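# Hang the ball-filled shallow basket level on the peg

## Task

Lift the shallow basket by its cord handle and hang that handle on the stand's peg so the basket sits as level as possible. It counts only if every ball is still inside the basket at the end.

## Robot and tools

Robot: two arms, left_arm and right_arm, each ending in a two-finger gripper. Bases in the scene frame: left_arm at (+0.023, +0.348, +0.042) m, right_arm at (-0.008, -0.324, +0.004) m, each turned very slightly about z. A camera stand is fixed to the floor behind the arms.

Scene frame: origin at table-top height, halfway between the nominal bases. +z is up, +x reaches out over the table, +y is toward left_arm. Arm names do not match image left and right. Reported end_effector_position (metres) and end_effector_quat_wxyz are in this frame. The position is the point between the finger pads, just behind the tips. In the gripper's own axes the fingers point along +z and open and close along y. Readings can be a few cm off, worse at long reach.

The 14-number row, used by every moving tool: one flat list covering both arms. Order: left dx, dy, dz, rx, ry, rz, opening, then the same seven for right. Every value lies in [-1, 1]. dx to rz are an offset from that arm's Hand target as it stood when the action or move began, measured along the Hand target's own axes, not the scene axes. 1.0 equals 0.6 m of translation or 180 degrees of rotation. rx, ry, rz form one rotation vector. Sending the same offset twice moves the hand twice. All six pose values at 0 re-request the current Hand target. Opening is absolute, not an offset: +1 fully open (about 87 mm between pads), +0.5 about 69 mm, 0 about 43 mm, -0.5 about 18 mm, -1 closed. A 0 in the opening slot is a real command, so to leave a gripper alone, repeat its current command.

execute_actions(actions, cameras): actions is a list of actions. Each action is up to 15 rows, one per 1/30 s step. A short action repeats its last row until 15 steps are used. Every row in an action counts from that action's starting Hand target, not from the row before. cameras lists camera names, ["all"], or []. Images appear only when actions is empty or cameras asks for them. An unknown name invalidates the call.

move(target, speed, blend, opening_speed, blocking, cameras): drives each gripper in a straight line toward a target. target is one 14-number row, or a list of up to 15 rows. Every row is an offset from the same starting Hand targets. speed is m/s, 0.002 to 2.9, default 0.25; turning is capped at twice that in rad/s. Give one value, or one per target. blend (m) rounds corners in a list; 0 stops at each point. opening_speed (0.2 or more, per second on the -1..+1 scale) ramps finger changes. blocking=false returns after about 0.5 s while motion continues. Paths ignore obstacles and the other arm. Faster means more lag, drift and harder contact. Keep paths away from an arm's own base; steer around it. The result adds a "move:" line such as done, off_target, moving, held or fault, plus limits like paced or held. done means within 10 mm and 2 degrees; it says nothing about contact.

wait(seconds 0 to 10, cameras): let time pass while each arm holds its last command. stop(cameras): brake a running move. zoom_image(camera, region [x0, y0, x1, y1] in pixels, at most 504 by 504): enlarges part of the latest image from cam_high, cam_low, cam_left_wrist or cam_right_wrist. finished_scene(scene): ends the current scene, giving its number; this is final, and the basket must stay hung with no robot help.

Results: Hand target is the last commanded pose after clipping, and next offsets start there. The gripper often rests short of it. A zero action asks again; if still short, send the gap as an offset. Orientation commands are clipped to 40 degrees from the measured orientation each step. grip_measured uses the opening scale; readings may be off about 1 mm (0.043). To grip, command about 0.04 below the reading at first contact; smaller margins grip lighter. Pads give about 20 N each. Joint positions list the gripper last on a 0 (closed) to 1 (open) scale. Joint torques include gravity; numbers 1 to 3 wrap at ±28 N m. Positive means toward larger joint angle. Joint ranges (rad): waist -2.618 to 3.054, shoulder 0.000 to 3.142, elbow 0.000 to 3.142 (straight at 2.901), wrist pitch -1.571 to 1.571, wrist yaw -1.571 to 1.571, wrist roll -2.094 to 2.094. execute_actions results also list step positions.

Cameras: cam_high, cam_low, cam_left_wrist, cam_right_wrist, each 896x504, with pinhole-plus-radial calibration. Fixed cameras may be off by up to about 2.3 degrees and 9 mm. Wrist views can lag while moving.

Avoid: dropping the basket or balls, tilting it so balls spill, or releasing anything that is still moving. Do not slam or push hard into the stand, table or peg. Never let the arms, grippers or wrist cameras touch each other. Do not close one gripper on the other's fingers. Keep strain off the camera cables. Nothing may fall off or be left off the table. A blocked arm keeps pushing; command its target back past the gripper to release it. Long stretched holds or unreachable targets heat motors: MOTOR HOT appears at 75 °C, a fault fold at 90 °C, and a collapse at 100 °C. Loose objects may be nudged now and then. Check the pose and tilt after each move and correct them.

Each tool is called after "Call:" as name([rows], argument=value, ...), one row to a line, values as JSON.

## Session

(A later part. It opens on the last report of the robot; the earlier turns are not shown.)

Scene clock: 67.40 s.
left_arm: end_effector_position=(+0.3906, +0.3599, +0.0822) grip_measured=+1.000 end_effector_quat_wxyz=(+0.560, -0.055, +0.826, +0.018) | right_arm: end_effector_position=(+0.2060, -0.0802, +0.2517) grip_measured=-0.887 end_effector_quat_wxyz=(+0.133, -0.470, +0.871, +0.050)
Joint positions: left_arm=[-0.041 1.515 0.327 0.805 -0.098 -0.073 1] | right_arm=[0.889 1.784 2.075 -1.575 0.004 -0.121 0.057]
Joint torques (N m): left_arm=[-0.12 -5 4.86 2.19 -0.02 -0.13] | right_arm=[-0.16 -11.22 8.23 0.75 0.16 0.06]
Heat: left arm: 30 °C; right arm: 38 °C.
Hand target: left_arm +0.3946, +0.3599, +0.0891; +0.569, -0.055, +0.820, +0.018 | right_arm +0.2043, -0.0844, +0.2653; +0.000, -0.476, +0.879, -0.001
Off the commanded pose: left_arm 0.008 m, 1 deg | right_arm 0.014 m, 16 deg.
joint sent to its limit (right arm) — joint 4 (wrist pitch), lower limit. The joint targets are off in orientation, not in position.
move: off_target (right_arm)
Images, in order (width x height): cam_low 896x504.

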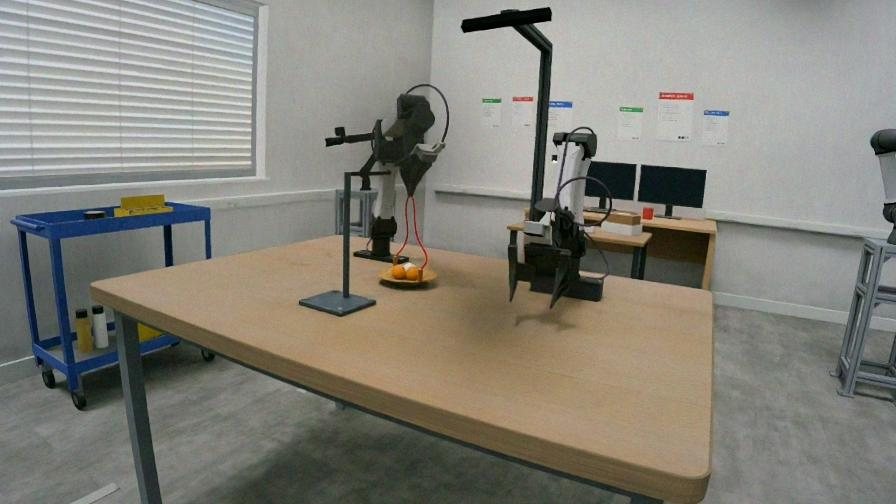

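Call:
move([
  [0,0,0,0,0,0,1,0,0,-0.04,0,0,0,-1],
  [0,0,0,0,0,0,1,0.01,0,-0.09,0,0,0,-1],
], cameras=["all"], speed=0.04)

Call:
zoom_image(camera="cam_low", region=[340, 170, 480, 310])

Scene clock: 77.20 s.
left_arm: end_effector_position=(+0.3906, +0.3599, +0.0822) grip_measured=+1.000 end_effector_quat_wxyz=(+0.560, -0.055, +0.826, +0.018) | right_arm: end_effector_position=(+0.2029, -0.0841, +0.3011) grip_measured=-0.887 end_effector_quat_wxyz=(+0.212, -0.463, +0.857, +0.081)
Joint positions: left_arm=[-0.041 1.515 0.327 0.805 -0.098 -0.073 1] | right_arm=[0.889 1.704 2.175 -1.585 0.004 -0.123 0.057]
Joint torques (N m): left_arm=[-0.16 -5.04 4.89 2.18 -0.05 -0.16] | right_arm=[-0.18 -10.77 8.4 1.13 0.18 0.07]
Heat: left arm: 31 °C; right arm: 37 °C.
Hand target: left_arm +0.3946, +0.3599, +0.0891; +0.569, -0.055, +0.820, +0.018 | right_arm +0.2010, -0.0893, +0.3193; +0.000, -0.476, +0.879, -0.001
Off the commanded pose: left_arm 0.008 m, 1 deg | right_arm 0.019 m, 26 deg.
joint sent to its limit (right arm) — joint 4 (wrist pitch), lower limit. The joint targets are off in orientation, not in position.
move: off_target (right_arm)
camera_calibration:
cam_right_wrist: T_world_to_cam=[[0.830481, -0.553699, 0.0609836, -0.235881], [-0.528193, -0.747951, 0.401973, -0.0566878], [-0.176959, -0.366042, -0.913619, 0.423733], [0, 0, 0, 1]] pos_world=[0.240936, -0.0179027, 0.424302]

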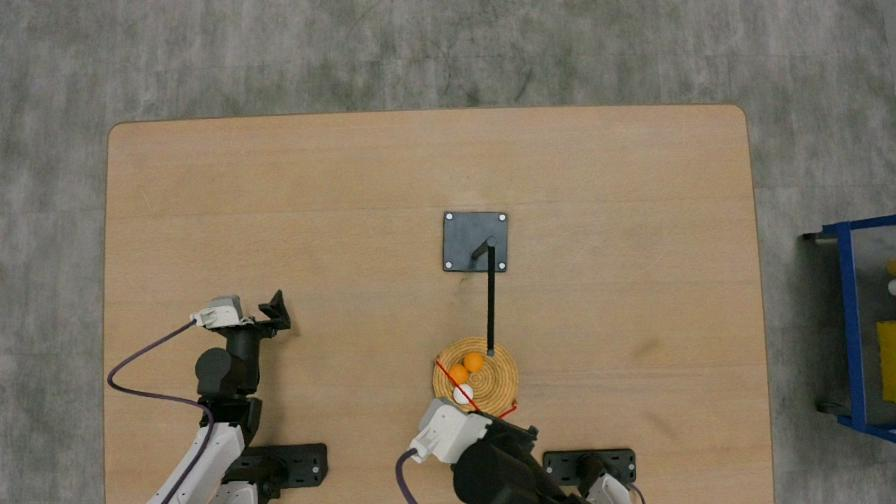

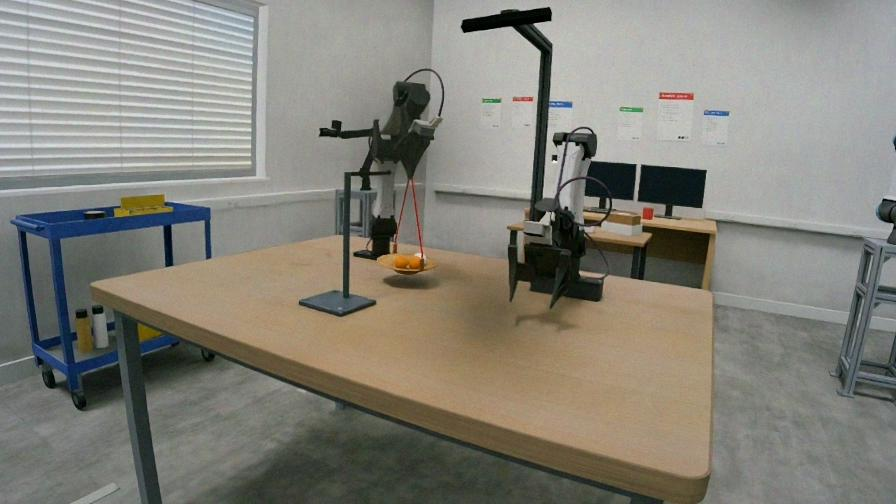

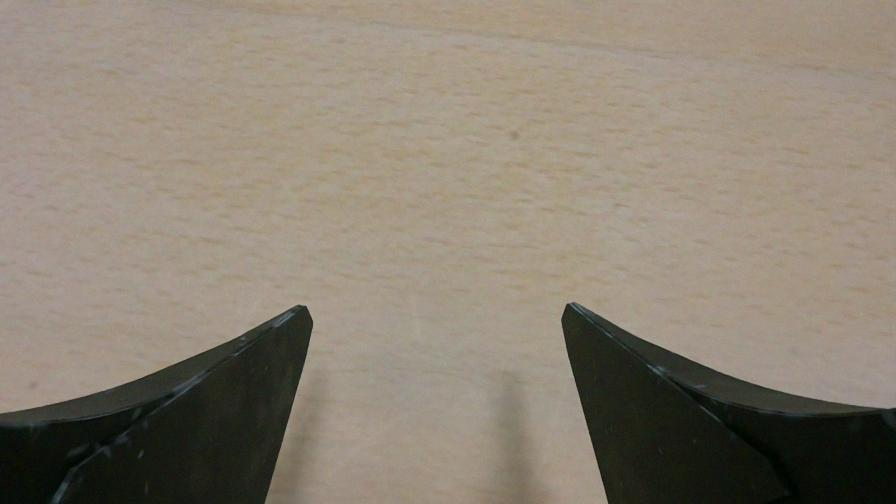

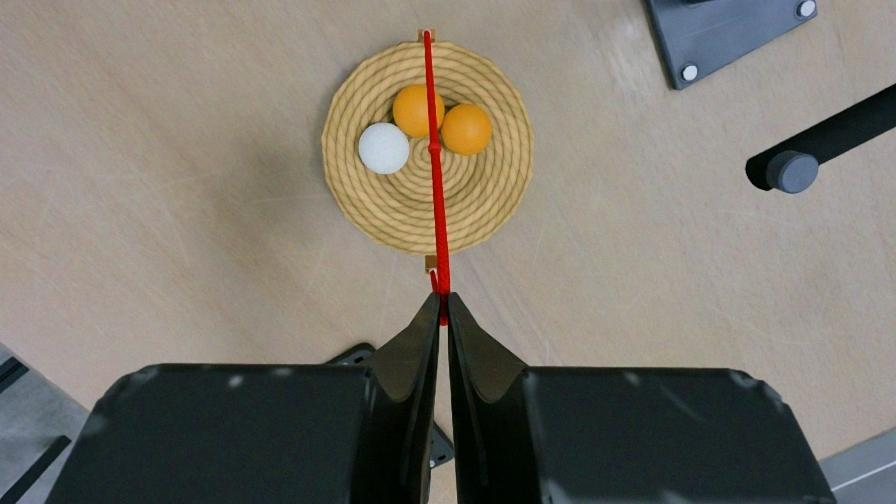

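Scaled by 3.600 from the camera's 896x504 image, which has a finer 1280x720 frame.

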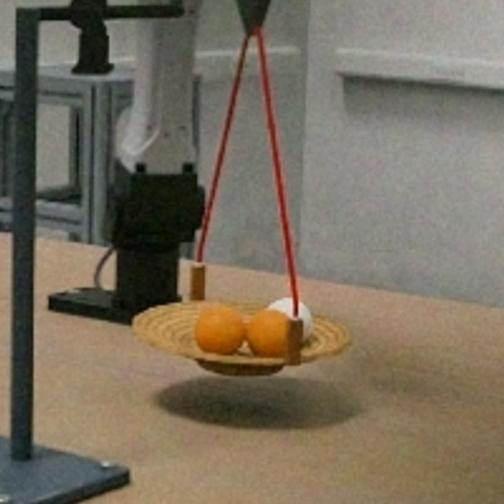

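Call:
move(target=[0,0,0,0,0,0,1,-0.01,-0.037,-0.073,-0.0563,-0.189,-0.178,-1], cameras=["all"], speed=0.07)

Call:
zoom_image(camera="cam_low", region=[300, 130, 480, 310])

Scene clock: 83.23 s.
left_arm: end_effector_position=(+0.3906, +0.3599, +0.0822) grip_measured=+1.000 end_effector_quat_wxyz=(+0.560, -0.055, +0.826, +0.018) | right_arm: end_effector_position=(+0.2299, -0.0932, +0.3420) grip_measured=-0.887 end_effector_quat_wxyz=(-0.286, +0.640, -0.684, -0.200)
Joint positions: left_arm=[-0.041 1.515 0.327 0.805 -0.098 -0.073 1] | right_arm=[0.632 1.687 2.27 -1.589 -0.462 -0.757 0.057]
Joint torques (N m): left_arm=[-0.16 -4.94 4.89 2.2 -0.05 -0.16] | right_arm=[-0.65 -10.47 7.88 1.26 -0.36 0.08]
Heat: left arm: 31 °C; right arm: 37 °C.
Hand target: left_arm +0.3946, +0.3599, +0.0891; +0.569, -0.055, +0.820, +0.018 | right_arm +0.2229, -0.0964, +0.3631; -0.213, +0.674, -0.674, -0.212
Off the commanded pose: left_arm 0.008 m, 1 deg | right_arm 0.023 m, 9 deg.
joint read past its limit (right arm) — joint 4 (wrist pitch), lower limit.
joint sent to its limit (right arm) — joint 4 (wrist pitch), lower limit. The joint targets are off in orientation, not in position.
move: off_target (right_arm)
camera_calibration:
cam_right_wrist: T_world_to_cam=[[0.99058, -0.0958158, 0.0978247, -0.272535], [-0.110535, -0.981194, 0.158243, -0.100102], [0.0808228, -0.167566, -0.982542, 0.445273], [0, 0, 0, 1]] pos_world=[0.222915, -0.0497204, 0.480001]

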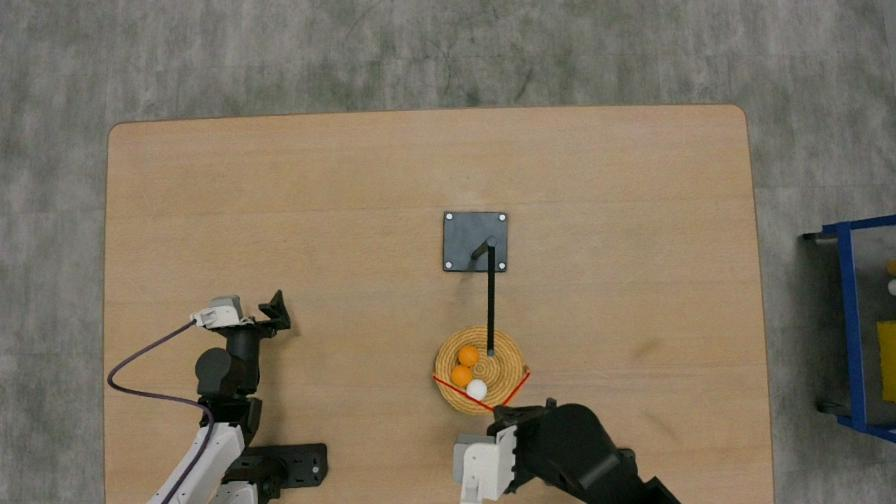

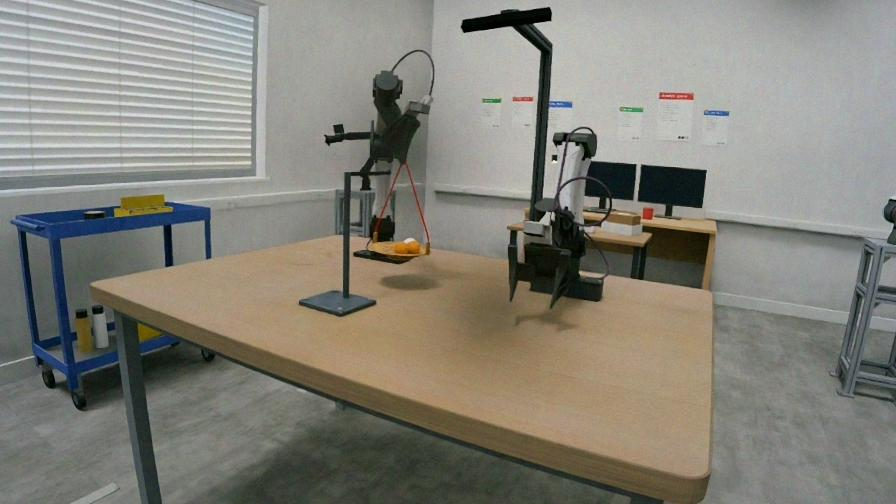

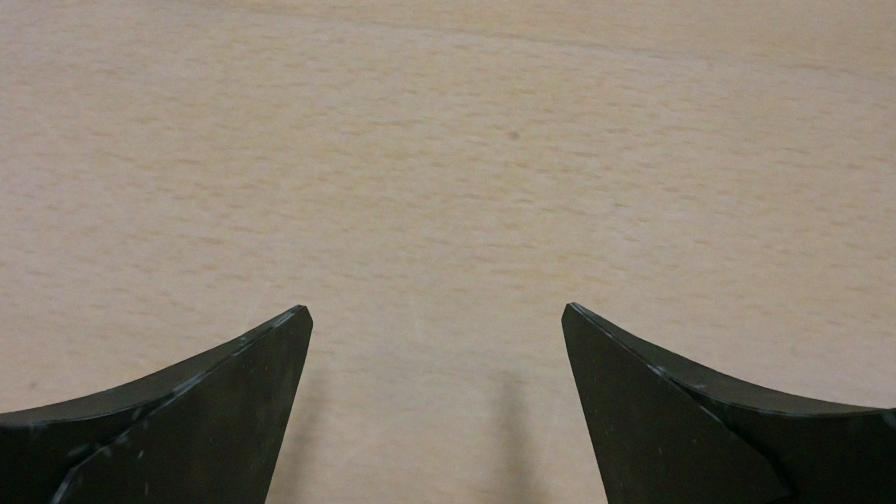

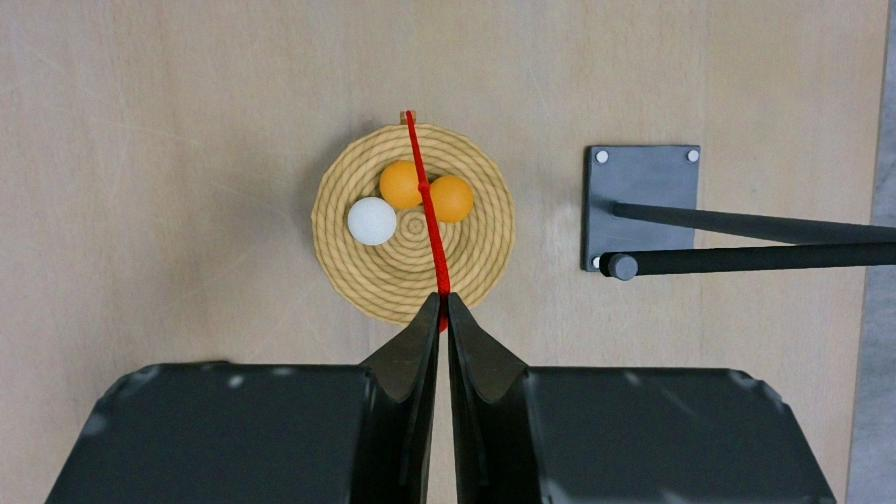

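Scaled by 2.800 from the camera's 896x504 image, which has a finer 1280x720 frame.

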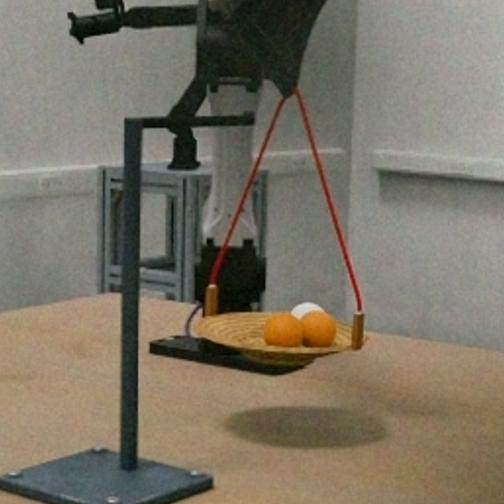

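Call:
move([
  [0,0,0,0,0,0,1,-0.014,0,-0.0145,0,0,0,-1],
  [0,0,0,0,0,0,1,-0.014,-0.08,-0.0145,0,0,0,-1],
], cameras=["all"], speed=0.05)

Call:
zoom_image(camera="cam_low", region=[300, 130, 480, 310])

Scene clock: 89.20 s.
left_arm: end_effector_position=(+0.3906, +0.3599, +0.0822) grip_measured=+1.000 end_effector_quat_wxyz=(+0.560, -0.055, +0.826, +0.018) | right_arm: end_effector_position=(+0.2672, -0.0982, +0.3705) grip_measured=-0.887 end_effector_quat_wxyz=(-0.348, +0.627, -0.670, -0.191)
Joint positions: left_arm=[-0.041 1.515 0.327 0.805 -0.098 -0.073 1] | right_arm=[0.539 1.773 2.465 -1.593 -0.511 -0.803 0.057]
Joint torques (N m): left_arm=[-0.17 -4.93 4.85 2.19 -0.03 -0.14] | right_arm=[-0.62 -5.78 7.39 1.43 -0.41 0.08]
Heat: left arm: 31 °C; right arm: 36 °C.
Hand target: left_arm +0.3946, +0.3599, +0.0891; +0.569, -0.055, +0.820, +0.018 | right_arm +0.2709, -0.0944, +0.3751; -0.213, +0.674, -0.674, -0.212
Off the commanded pose: left_arm 0.008 m, 1 deg | right_arm 0.007 m, 17 deg.
joint read past its limit (right arm) — joint 4 (wrist pitch), lower limit.
joint sent to its limit (right arm) — joint 4 (wrist pitch), lower limit. The joint targets are off in orientation, not in position.
move: off_target (right_arm)
camera_calibration:
cam_right_wrist: T_world_to_cam=[[0.973186, -0.137718, 0.184238, -0.34437], [-0.151935, -0.986228, 0.0653516, -0.0604697], [0.172701, -0.0915915, -0.980707, 0.451696], [0, 0, 0, 1]] pos_world=[0.24794, -0.0656912, 0.510379]

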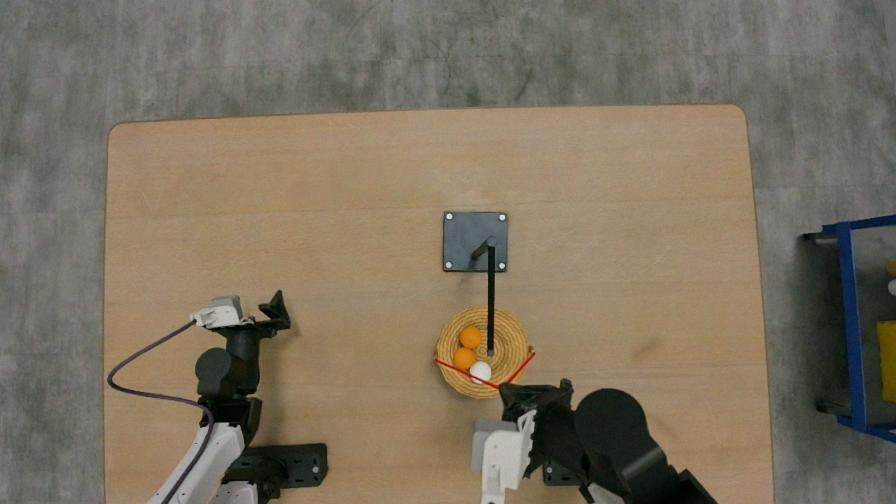

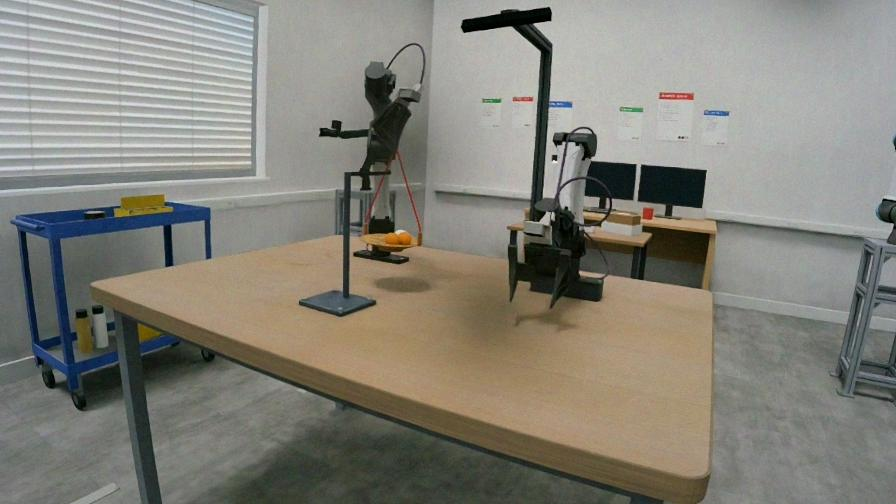

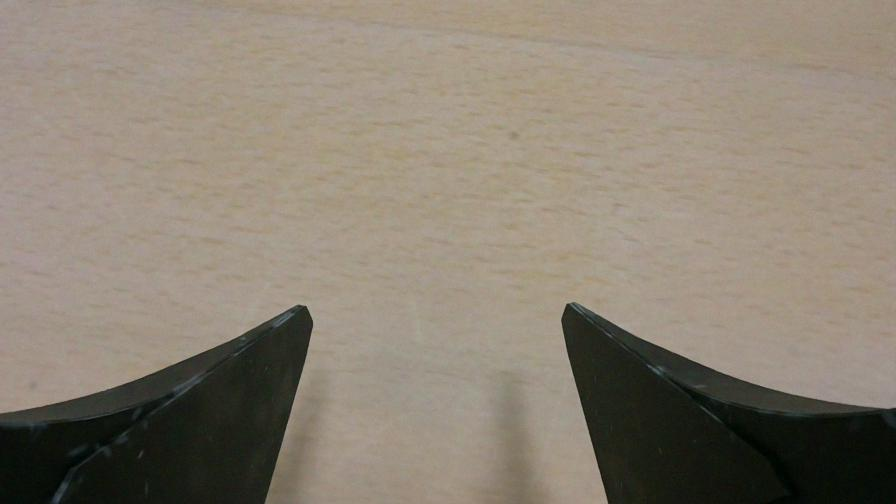

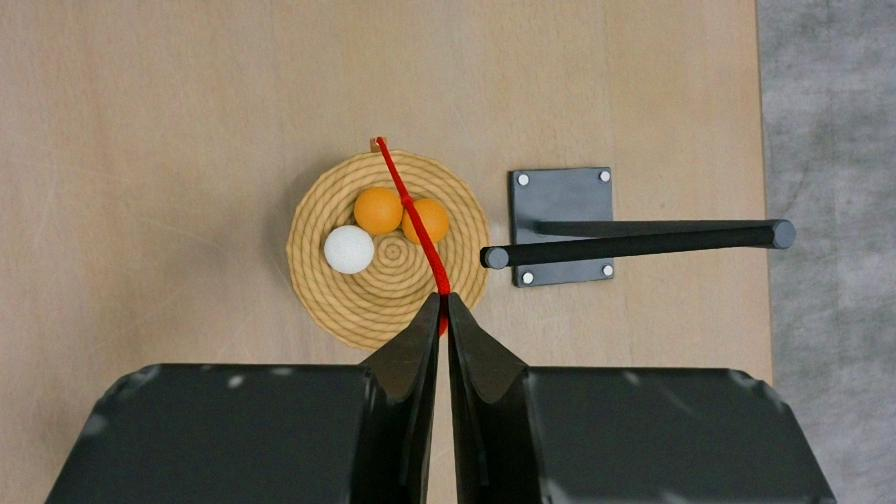

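Scaled by 2.800 from the camera's 896x504 image, which has a finer 1280x720 frame.

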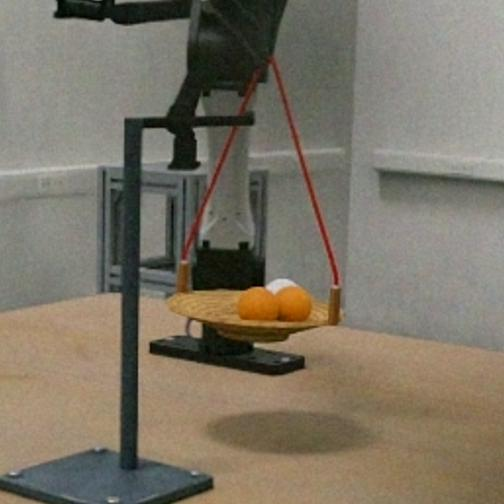

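Call:
move(target=[0,0,0,0,0,0,1,0,-0.1,0,0,0,0,-1], cameras=["cam_high","cam_low","cam_right_wrist"], speed=0.05)

Call:
zoom_image(camera="cam_low", region=[300, 130, 480, 310])

Scene clock: 92.77 s.
left_arm: end_effector_position=(+0.3906, +0.3599, +0.0822) grip_measured=+1.000 end_effector_quat_wxyz=(+0.560, -0.055, +0.826, +0.018) | right_arm: end_effector_position=(+0.3265, -0.0979, +0.3718) grip_measured=-0.887 end_effector_quat_wxyz=(-0.384, +0.616, -0.664, -0.182)
Joint positions: left_arm=[-0.041 1.515 0.327 0.805 -0.098 -0.073 1] | right_arm=[0.45 1.964 2.703 -1.595 -0.559 -0.852 0.057]
Joint torques (N m): left_arm=[-0.18 -4.94 4.81 2.17 -0.04 -0.16] | right_arm=[-0.64 -7.23 7.08 1.48 -0.46 0.07]
Heat: left arm: 31 °C; right arm: 35 °C.
Hand target: left_arm +0.3946, +0.3599, +0.0891; +0.569, -0.055, +0.820, +0.018 | right_arm +0.3309, -0.0945, +0.3752; -0.213, +0.674, -0.674, -0.212
Off the commanded pose: left_arm 0.008 m, 1 deg | right_arm 0.006 m, 21 deg.
joint read past its limit (right arm) — joint 4 (wrist pitch), lower limit.
joint sent to its limit (right arm) — joint 4 (wrist pitch), lower limit. The joint targets are off in orientation, not in position.
move: off_target (right_arm)
camera_calibration:
cam_right_wrist: T_world_to_cam=[[0.956619, -0.171922, 0.23521, -0.419031], [-0.180285, -0.98351, 0.0143566, -0.0226586], [0.228863, -0.0561385, -0.971839, 0.42449], [0, 0, 0, 1]] pos_world=[0.299618, -0.0704955, 0.511422]
Images, in order (width x height): cam_high 896x504, cam_low 896x504, cam_right_wrist 896x504.

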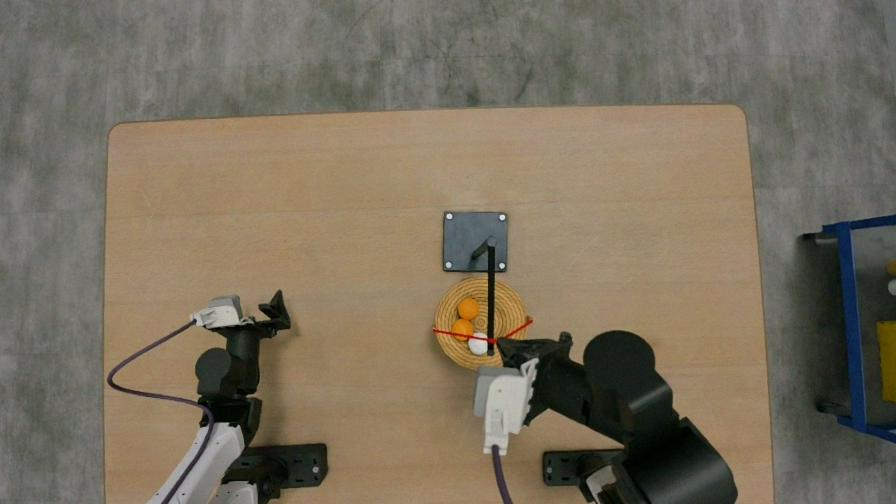

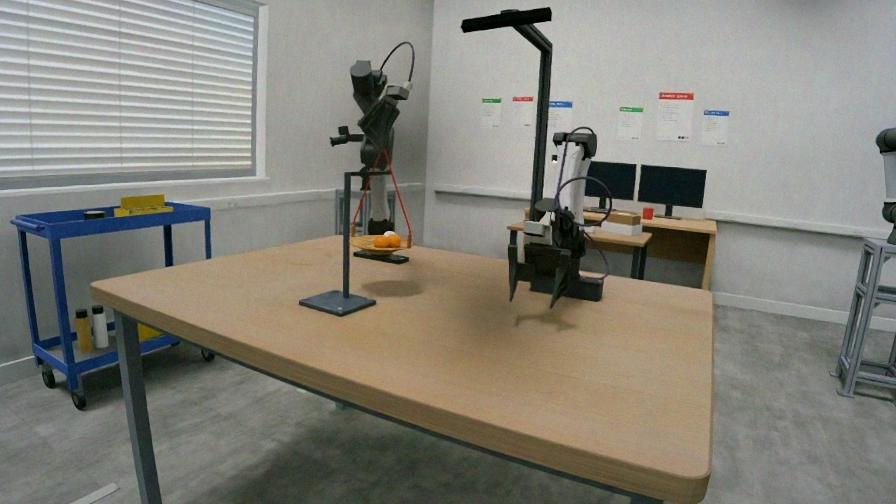

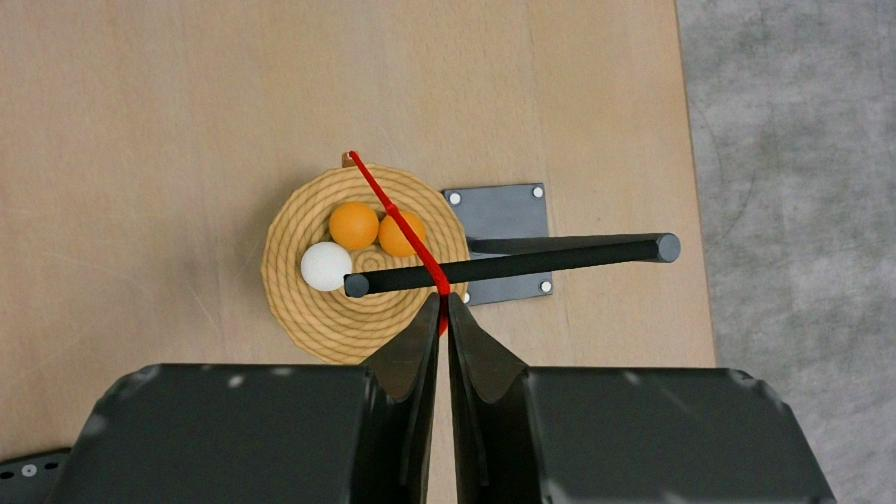

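Scaled by 2.800 from the camera's 896x504 image, which has a finer 1280x720 frame.

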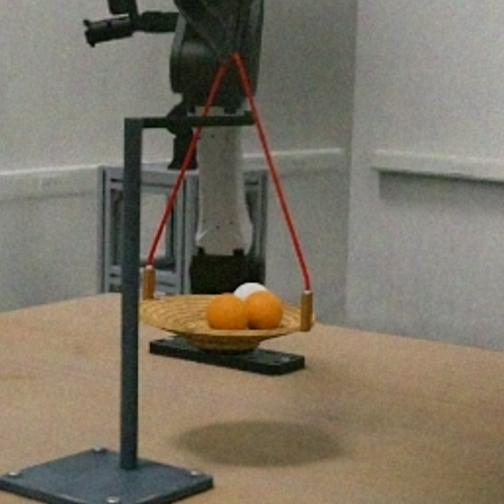

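Call:
move(target=[0,0,0,0,0,0,1,0.038,0,0.0547,0,0,0,-1], cameras=["cam_high","cam_low","cam_right_wrist"], speed=0.04)

Call:
zoom_image(camera="cam_low", region=[320, 130, 450, 270])

Call:
zoom_image(camera="cam_right_wrist", region=[300, 200, 600, 400])

Scene clock: 98.00 s.
left_arm: end_effector_position=(+0.3906, +0.3599, +0.0822) grip_measured=+1.000 end_effector_quat_wxyz=(+0.560, -0.055, +0.826, +0.018) | right_arm: end_effector_position=(+0.3280, -0.0984, +0.3384) grip_measured=-0.887 end_effector_quat_wxyz=(-0.336, +0.633, -0.672, -0.190)
Joint positions: left_arm=[-0.041 1.515 0.327 0.805 -0.098 -0.073 1] | right_arm=[0.45 1.964 2.582 -1.595 -0.56 -0.906 0.057]
Joint torques (N m): left_arm=[-0.14 -4.97 4.79 2.17 -0.03 -0.17] | right_arm=[0.51 -8.12 5.11 1.33 -0.23 0.03]
Heat: left arm: 32 °C; right arm: 34 °C.
Hand target: left_arm +0.3946, +0.3599, +0.0891; +0.569, -0.055, +0.820, +0.018 | right_arm +0.3309, -0.0944, +0.3352; -0.213, +0.674, -0.674, -0.212
Off the commanded pose: left_arm 0.008 m, 1 deg | right_arm 0.006 m, 15 deg.
joint read past its limit (right arm) — joint 4 (wrist pitch), lower limit.
joint sent to its limit (right arm) — joint 4 (wrist pitch), lower limit. The joint targets are off in orientation, not in position.
move: off_target (right_arm)
camera_calibration:
cam_right_wrist: T_world_to_cam=[[0.976993, -0.123617, 0.173793, -0.393865], [-0.140593, -0.986061, 0.0889787, -0.0610672], [0.160372, -0.111366, -0.980754, 0.411824], [0, 0, 0, 1]] pos_world=[0.310173, -0.0630414, 0.477782]
Images, in order (width x height): cam_high 896x504, cam_low 896x504, cam_right_wrist 896x504.

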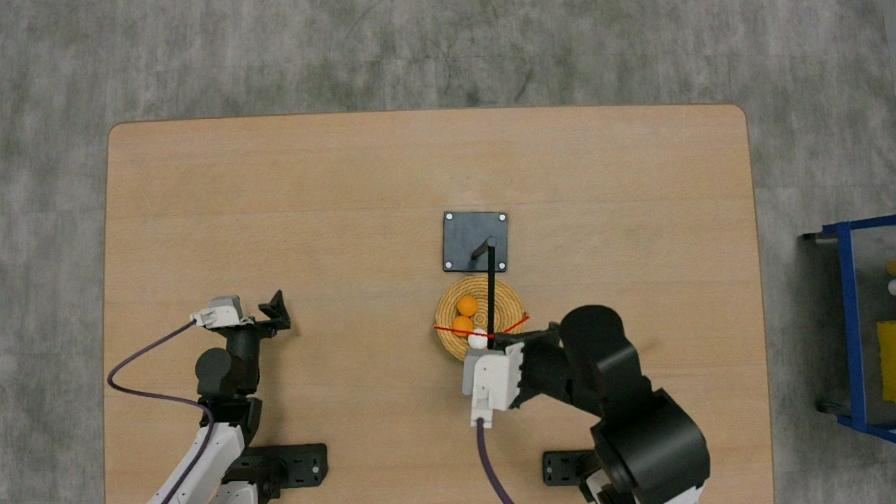

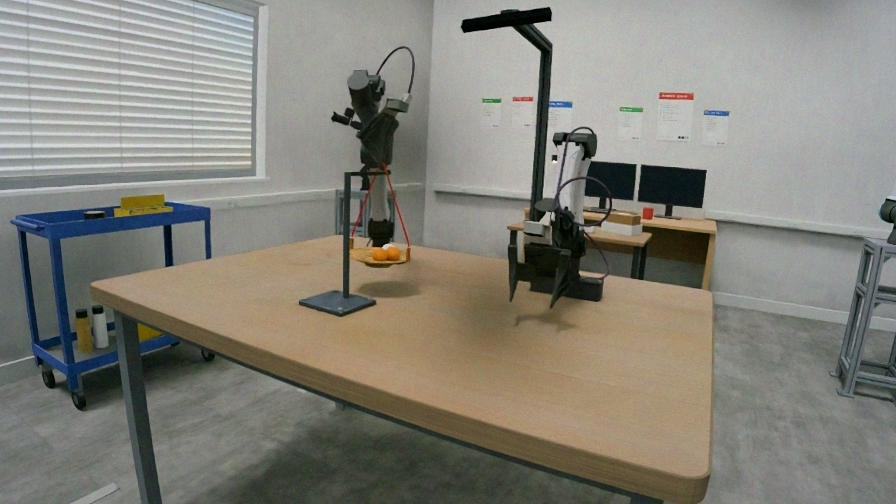

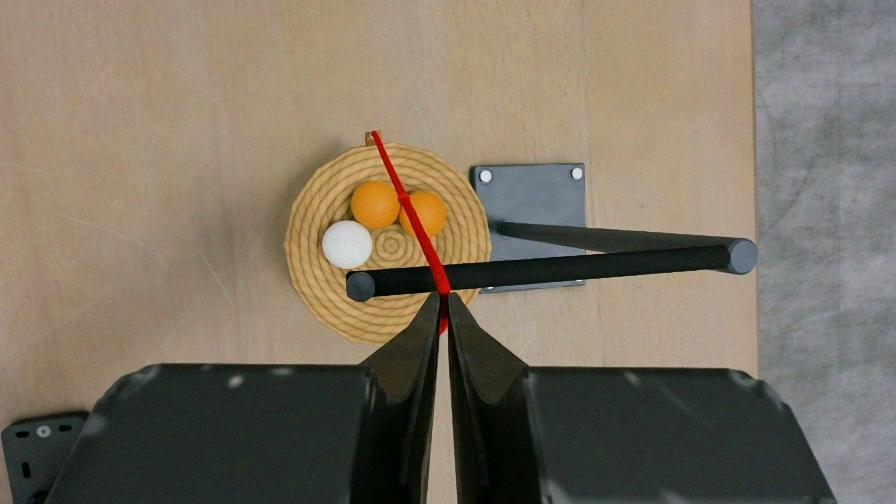

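Scaled by 3.600 from the camera's 896x504 image, which has a finer 1280x720 frame.

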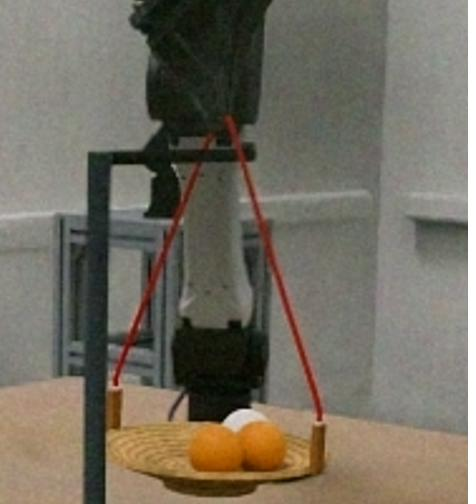

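Scaled by 1.680 from the camera's 896x504 image, which has a finer 1280x720 frame.

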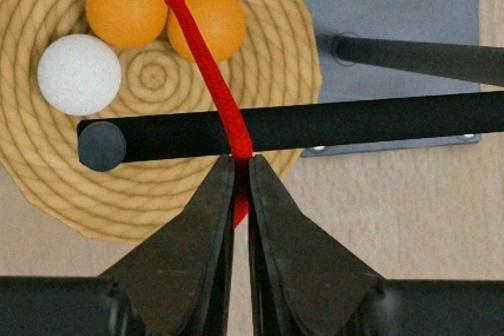

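Call:
move(target=[0,0,0,0,0,0,1,0.012,0,0.032,0,0,0,-1], cameras=["cam_high","cam_low","cam_right_wrist"], speed=0.03)

Call:
zoom_image(camera="cam_low", region=[320, 130, 450, 270])

Call:
zoom_image(camera="cam_right_wrist", region=[300, 200, 600, 400])

Scene clock: 102.77 s.
left_arm: end_effector_position=(+0.3906, +0.3599, +0.0822) grip_measured=+1.000 end_effector_quat_wxyz=(+0.560, -0.055, +0.826, +0.018) | right_arm: end_effector_position=(+0.3266, -0.0944, +0.3242) grip_measured=-0.887 end_effector_quat_wxyz=(-0.315, +0.641, -0.672, -0.197)
Joint positions: left_arm=[-0.041 1.515 0.327 0.805 -0.098 -0.073 1] | right_arm=[0.461 1.972 2.542 -1.595 -0.56 -0.922 0.057]
Joint torques (N m): left_arm=[-0.05 -4.94 4.72 2.19 -0.05 -0.12] | right_arm=[1.03 -7.41 4.82 1.28 -0.11 0.05]
Heat: left arm: 32 °C; right arm: 34 °C.
Hand target: left_arm +0.3946, +0.3599, +0.0891; +0.569, -0.055, +0.820, +0.018 | right_arm +0.3310, -0.0893, +0.3152; -0.213, +0.674, -0.674, -0.212
Off the commanded pose: left_arm 0.008 m, 1 deg | right_arm 0.011 m, 12 deg.
joint read past its limit (right arm) — joint 4 (wrist pitch), lower limit.
joint sent to its limit (right arm) — joint 4 (wrist pitch), lower limit. The joint targets are off in orientation, not in position.
move: off_target (right_arm)
camera_calibration:
cam_right_wrist: T_world_to_cam=[[0.984792, -0.0977988, 0.143598, -0.379883], [-0.114927, -0.986546, 0.116267, -0.073232], [0.130296, -0.131002, -0.982783, 0.407095], [0, 0, 0, 1]] pos_world=[0.312647, -0.0560686, 0.463151]
Images, in order (width x height): cam_high 896x504, cam_low 896x504, cam_right_wrist 896x504.

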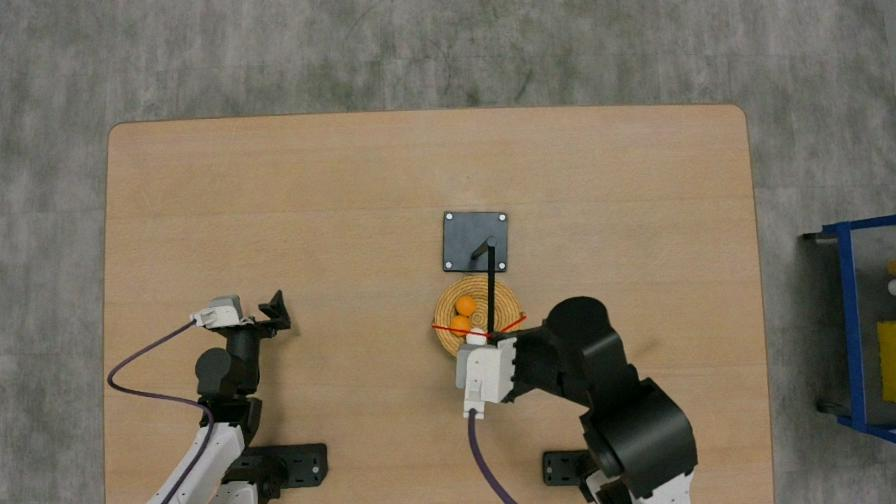

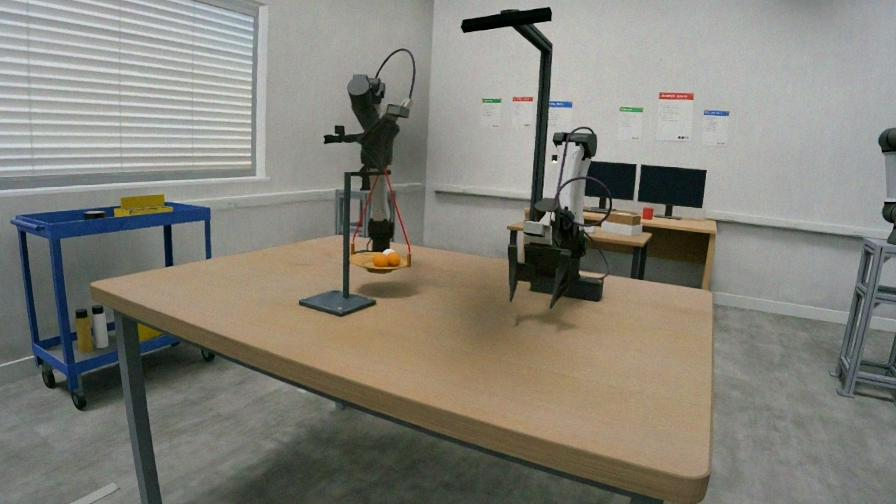

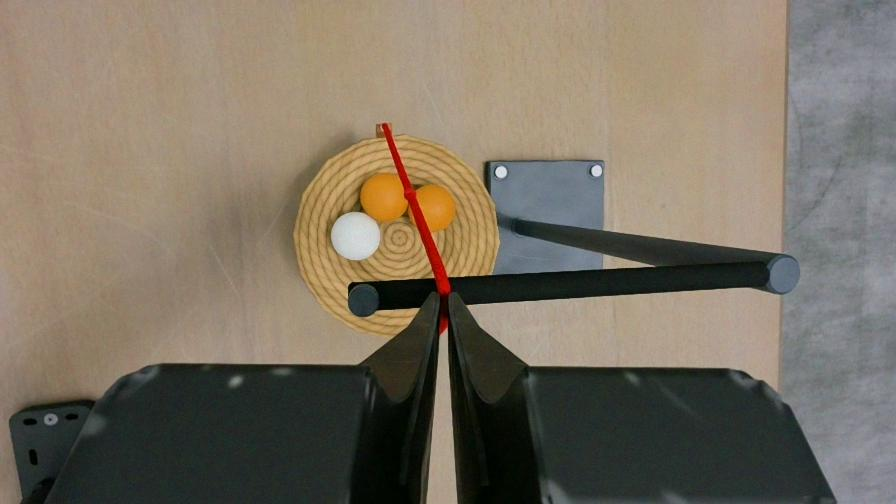

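Scaled by 3.600 from the camera's 896x504 image, which has a finer 1280x720 frame.

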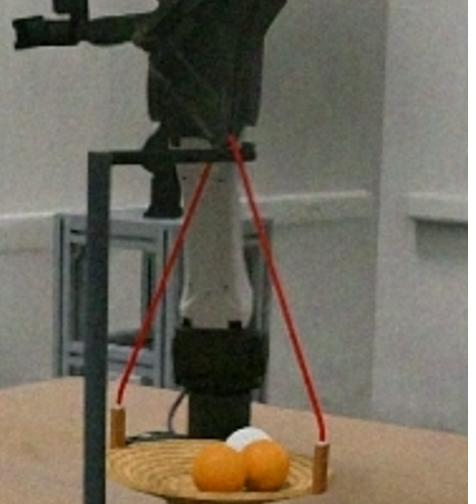

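Scaled by 1.680 from the camera's 896x504 image, which has a finer 1280x720 frame.

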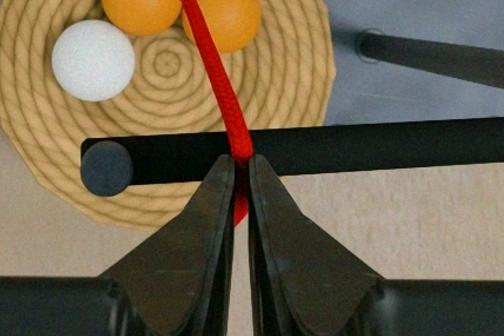

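Call:
move(target=[0,0,0,0,0,0,1,0.0095,0,0.0137,0,0,0,-1], cameras=["cam_low","cam_right_wrist"], speed=0.02)

Call:
zoom_image(camera="cam_low", region=[320, 130, 450, 270])

Call:
zoom_image(camera="cam_right_wrist", region=[300, 200, 600, 400])

Scene clock: 108.10 s.
left_arm: end_effector_position=(+0.3906, +0.3599, +0.0822) grip_measured=+1.000 end_effector_quat_wxyz=(+0.560, -0.055, +0.826, +0.018) | right_arm: end_effector_position=(+0.3272, -0.0940, +0.3221) grip_measured=-0.887 end_effector_quat_wxyz=(-0.313, +0.644, -0.670, -0.196)
Joint positions: left_arm=[-0.041 1.515 0.327 0.805 -0.098 -0.073 1] | right_arm=[0.462 1.972 2.533 -1.591 -0.56 -0.931 0.057]
Joint torques (N m): left_arm=[-0.17 -5 4.78 2.22 -0.01 -0.17] | right_arm=[1.16 -7.01 2.85 1.23 -0.09 0.01]
Heat: left arm: 32 °C; right arm: 34 °C.
Hand target: left_arm +0.3946, +0.3599, +0.0891; +0.569, -0.055, +0.820, +0.018 | right_arm +0.3310, -0.0891, +0.3052; -0.213, +0.674, -0.674, -0.212
Off the commanded pose: left_arm 0.008 m, 1 deg | right_arm 0.018 m, 12 deg.
joint read past its limit (right arm) — joint 4 (wrist pitch), lower limit.
joint sent to its limit (right arm) — joint 4 (wrist pitch), lower limit. The joint targets are off in orientation, not in position.
move: off_target (right_arm)
camera_calibration:
cam_right_wrist: T_world_to_cam=[[0.985311, -0.0898825, 0.145204, -0.380156], [-0.107708, -0.986919, 0.119959, -0.0761268], [0.132523, -0.133837, -0.982103, 0.403853], [0, 0, 0, 1]] pos_world=[0.312853, -0.0552499, 0.460957]
Images, in order (width x height): cam_low 896x504, cam_right_wrist 896x504.

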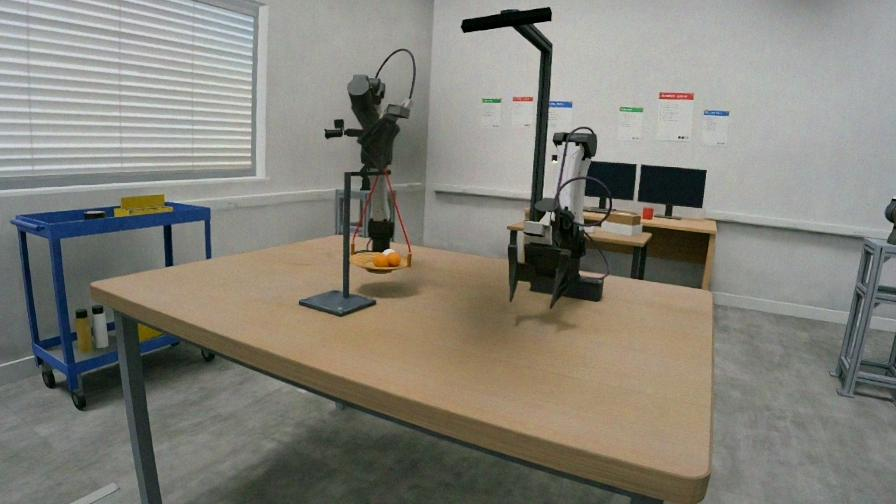

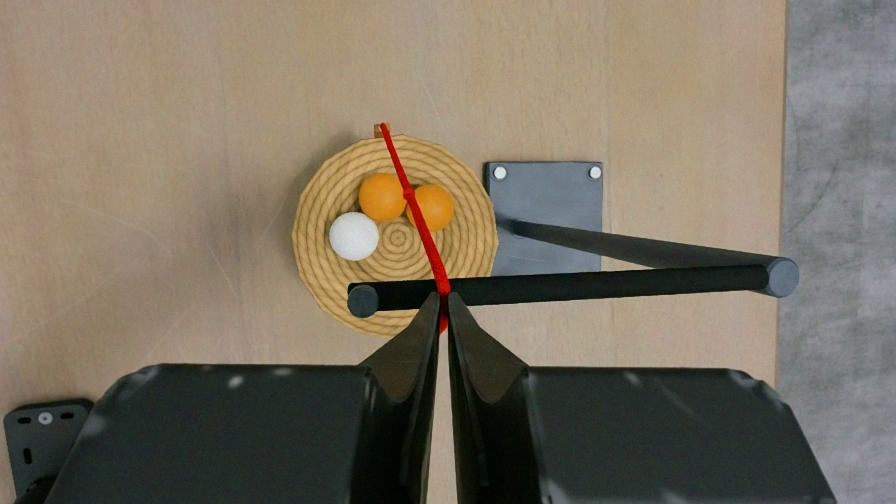

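Scaled by 3.600 from the camera's 896x504 image, which has a finer 1280x720 frame.

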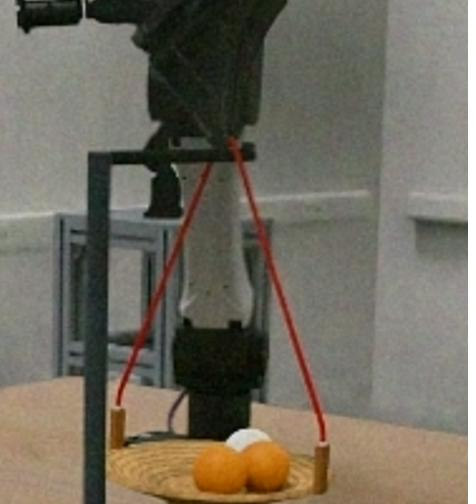

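Scaled by 1.680 from the camera's 896x504 image, which has a finer 1280x720 frame.

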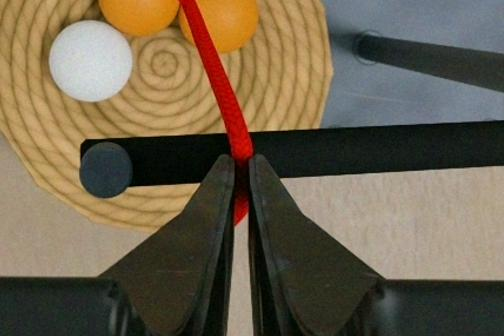

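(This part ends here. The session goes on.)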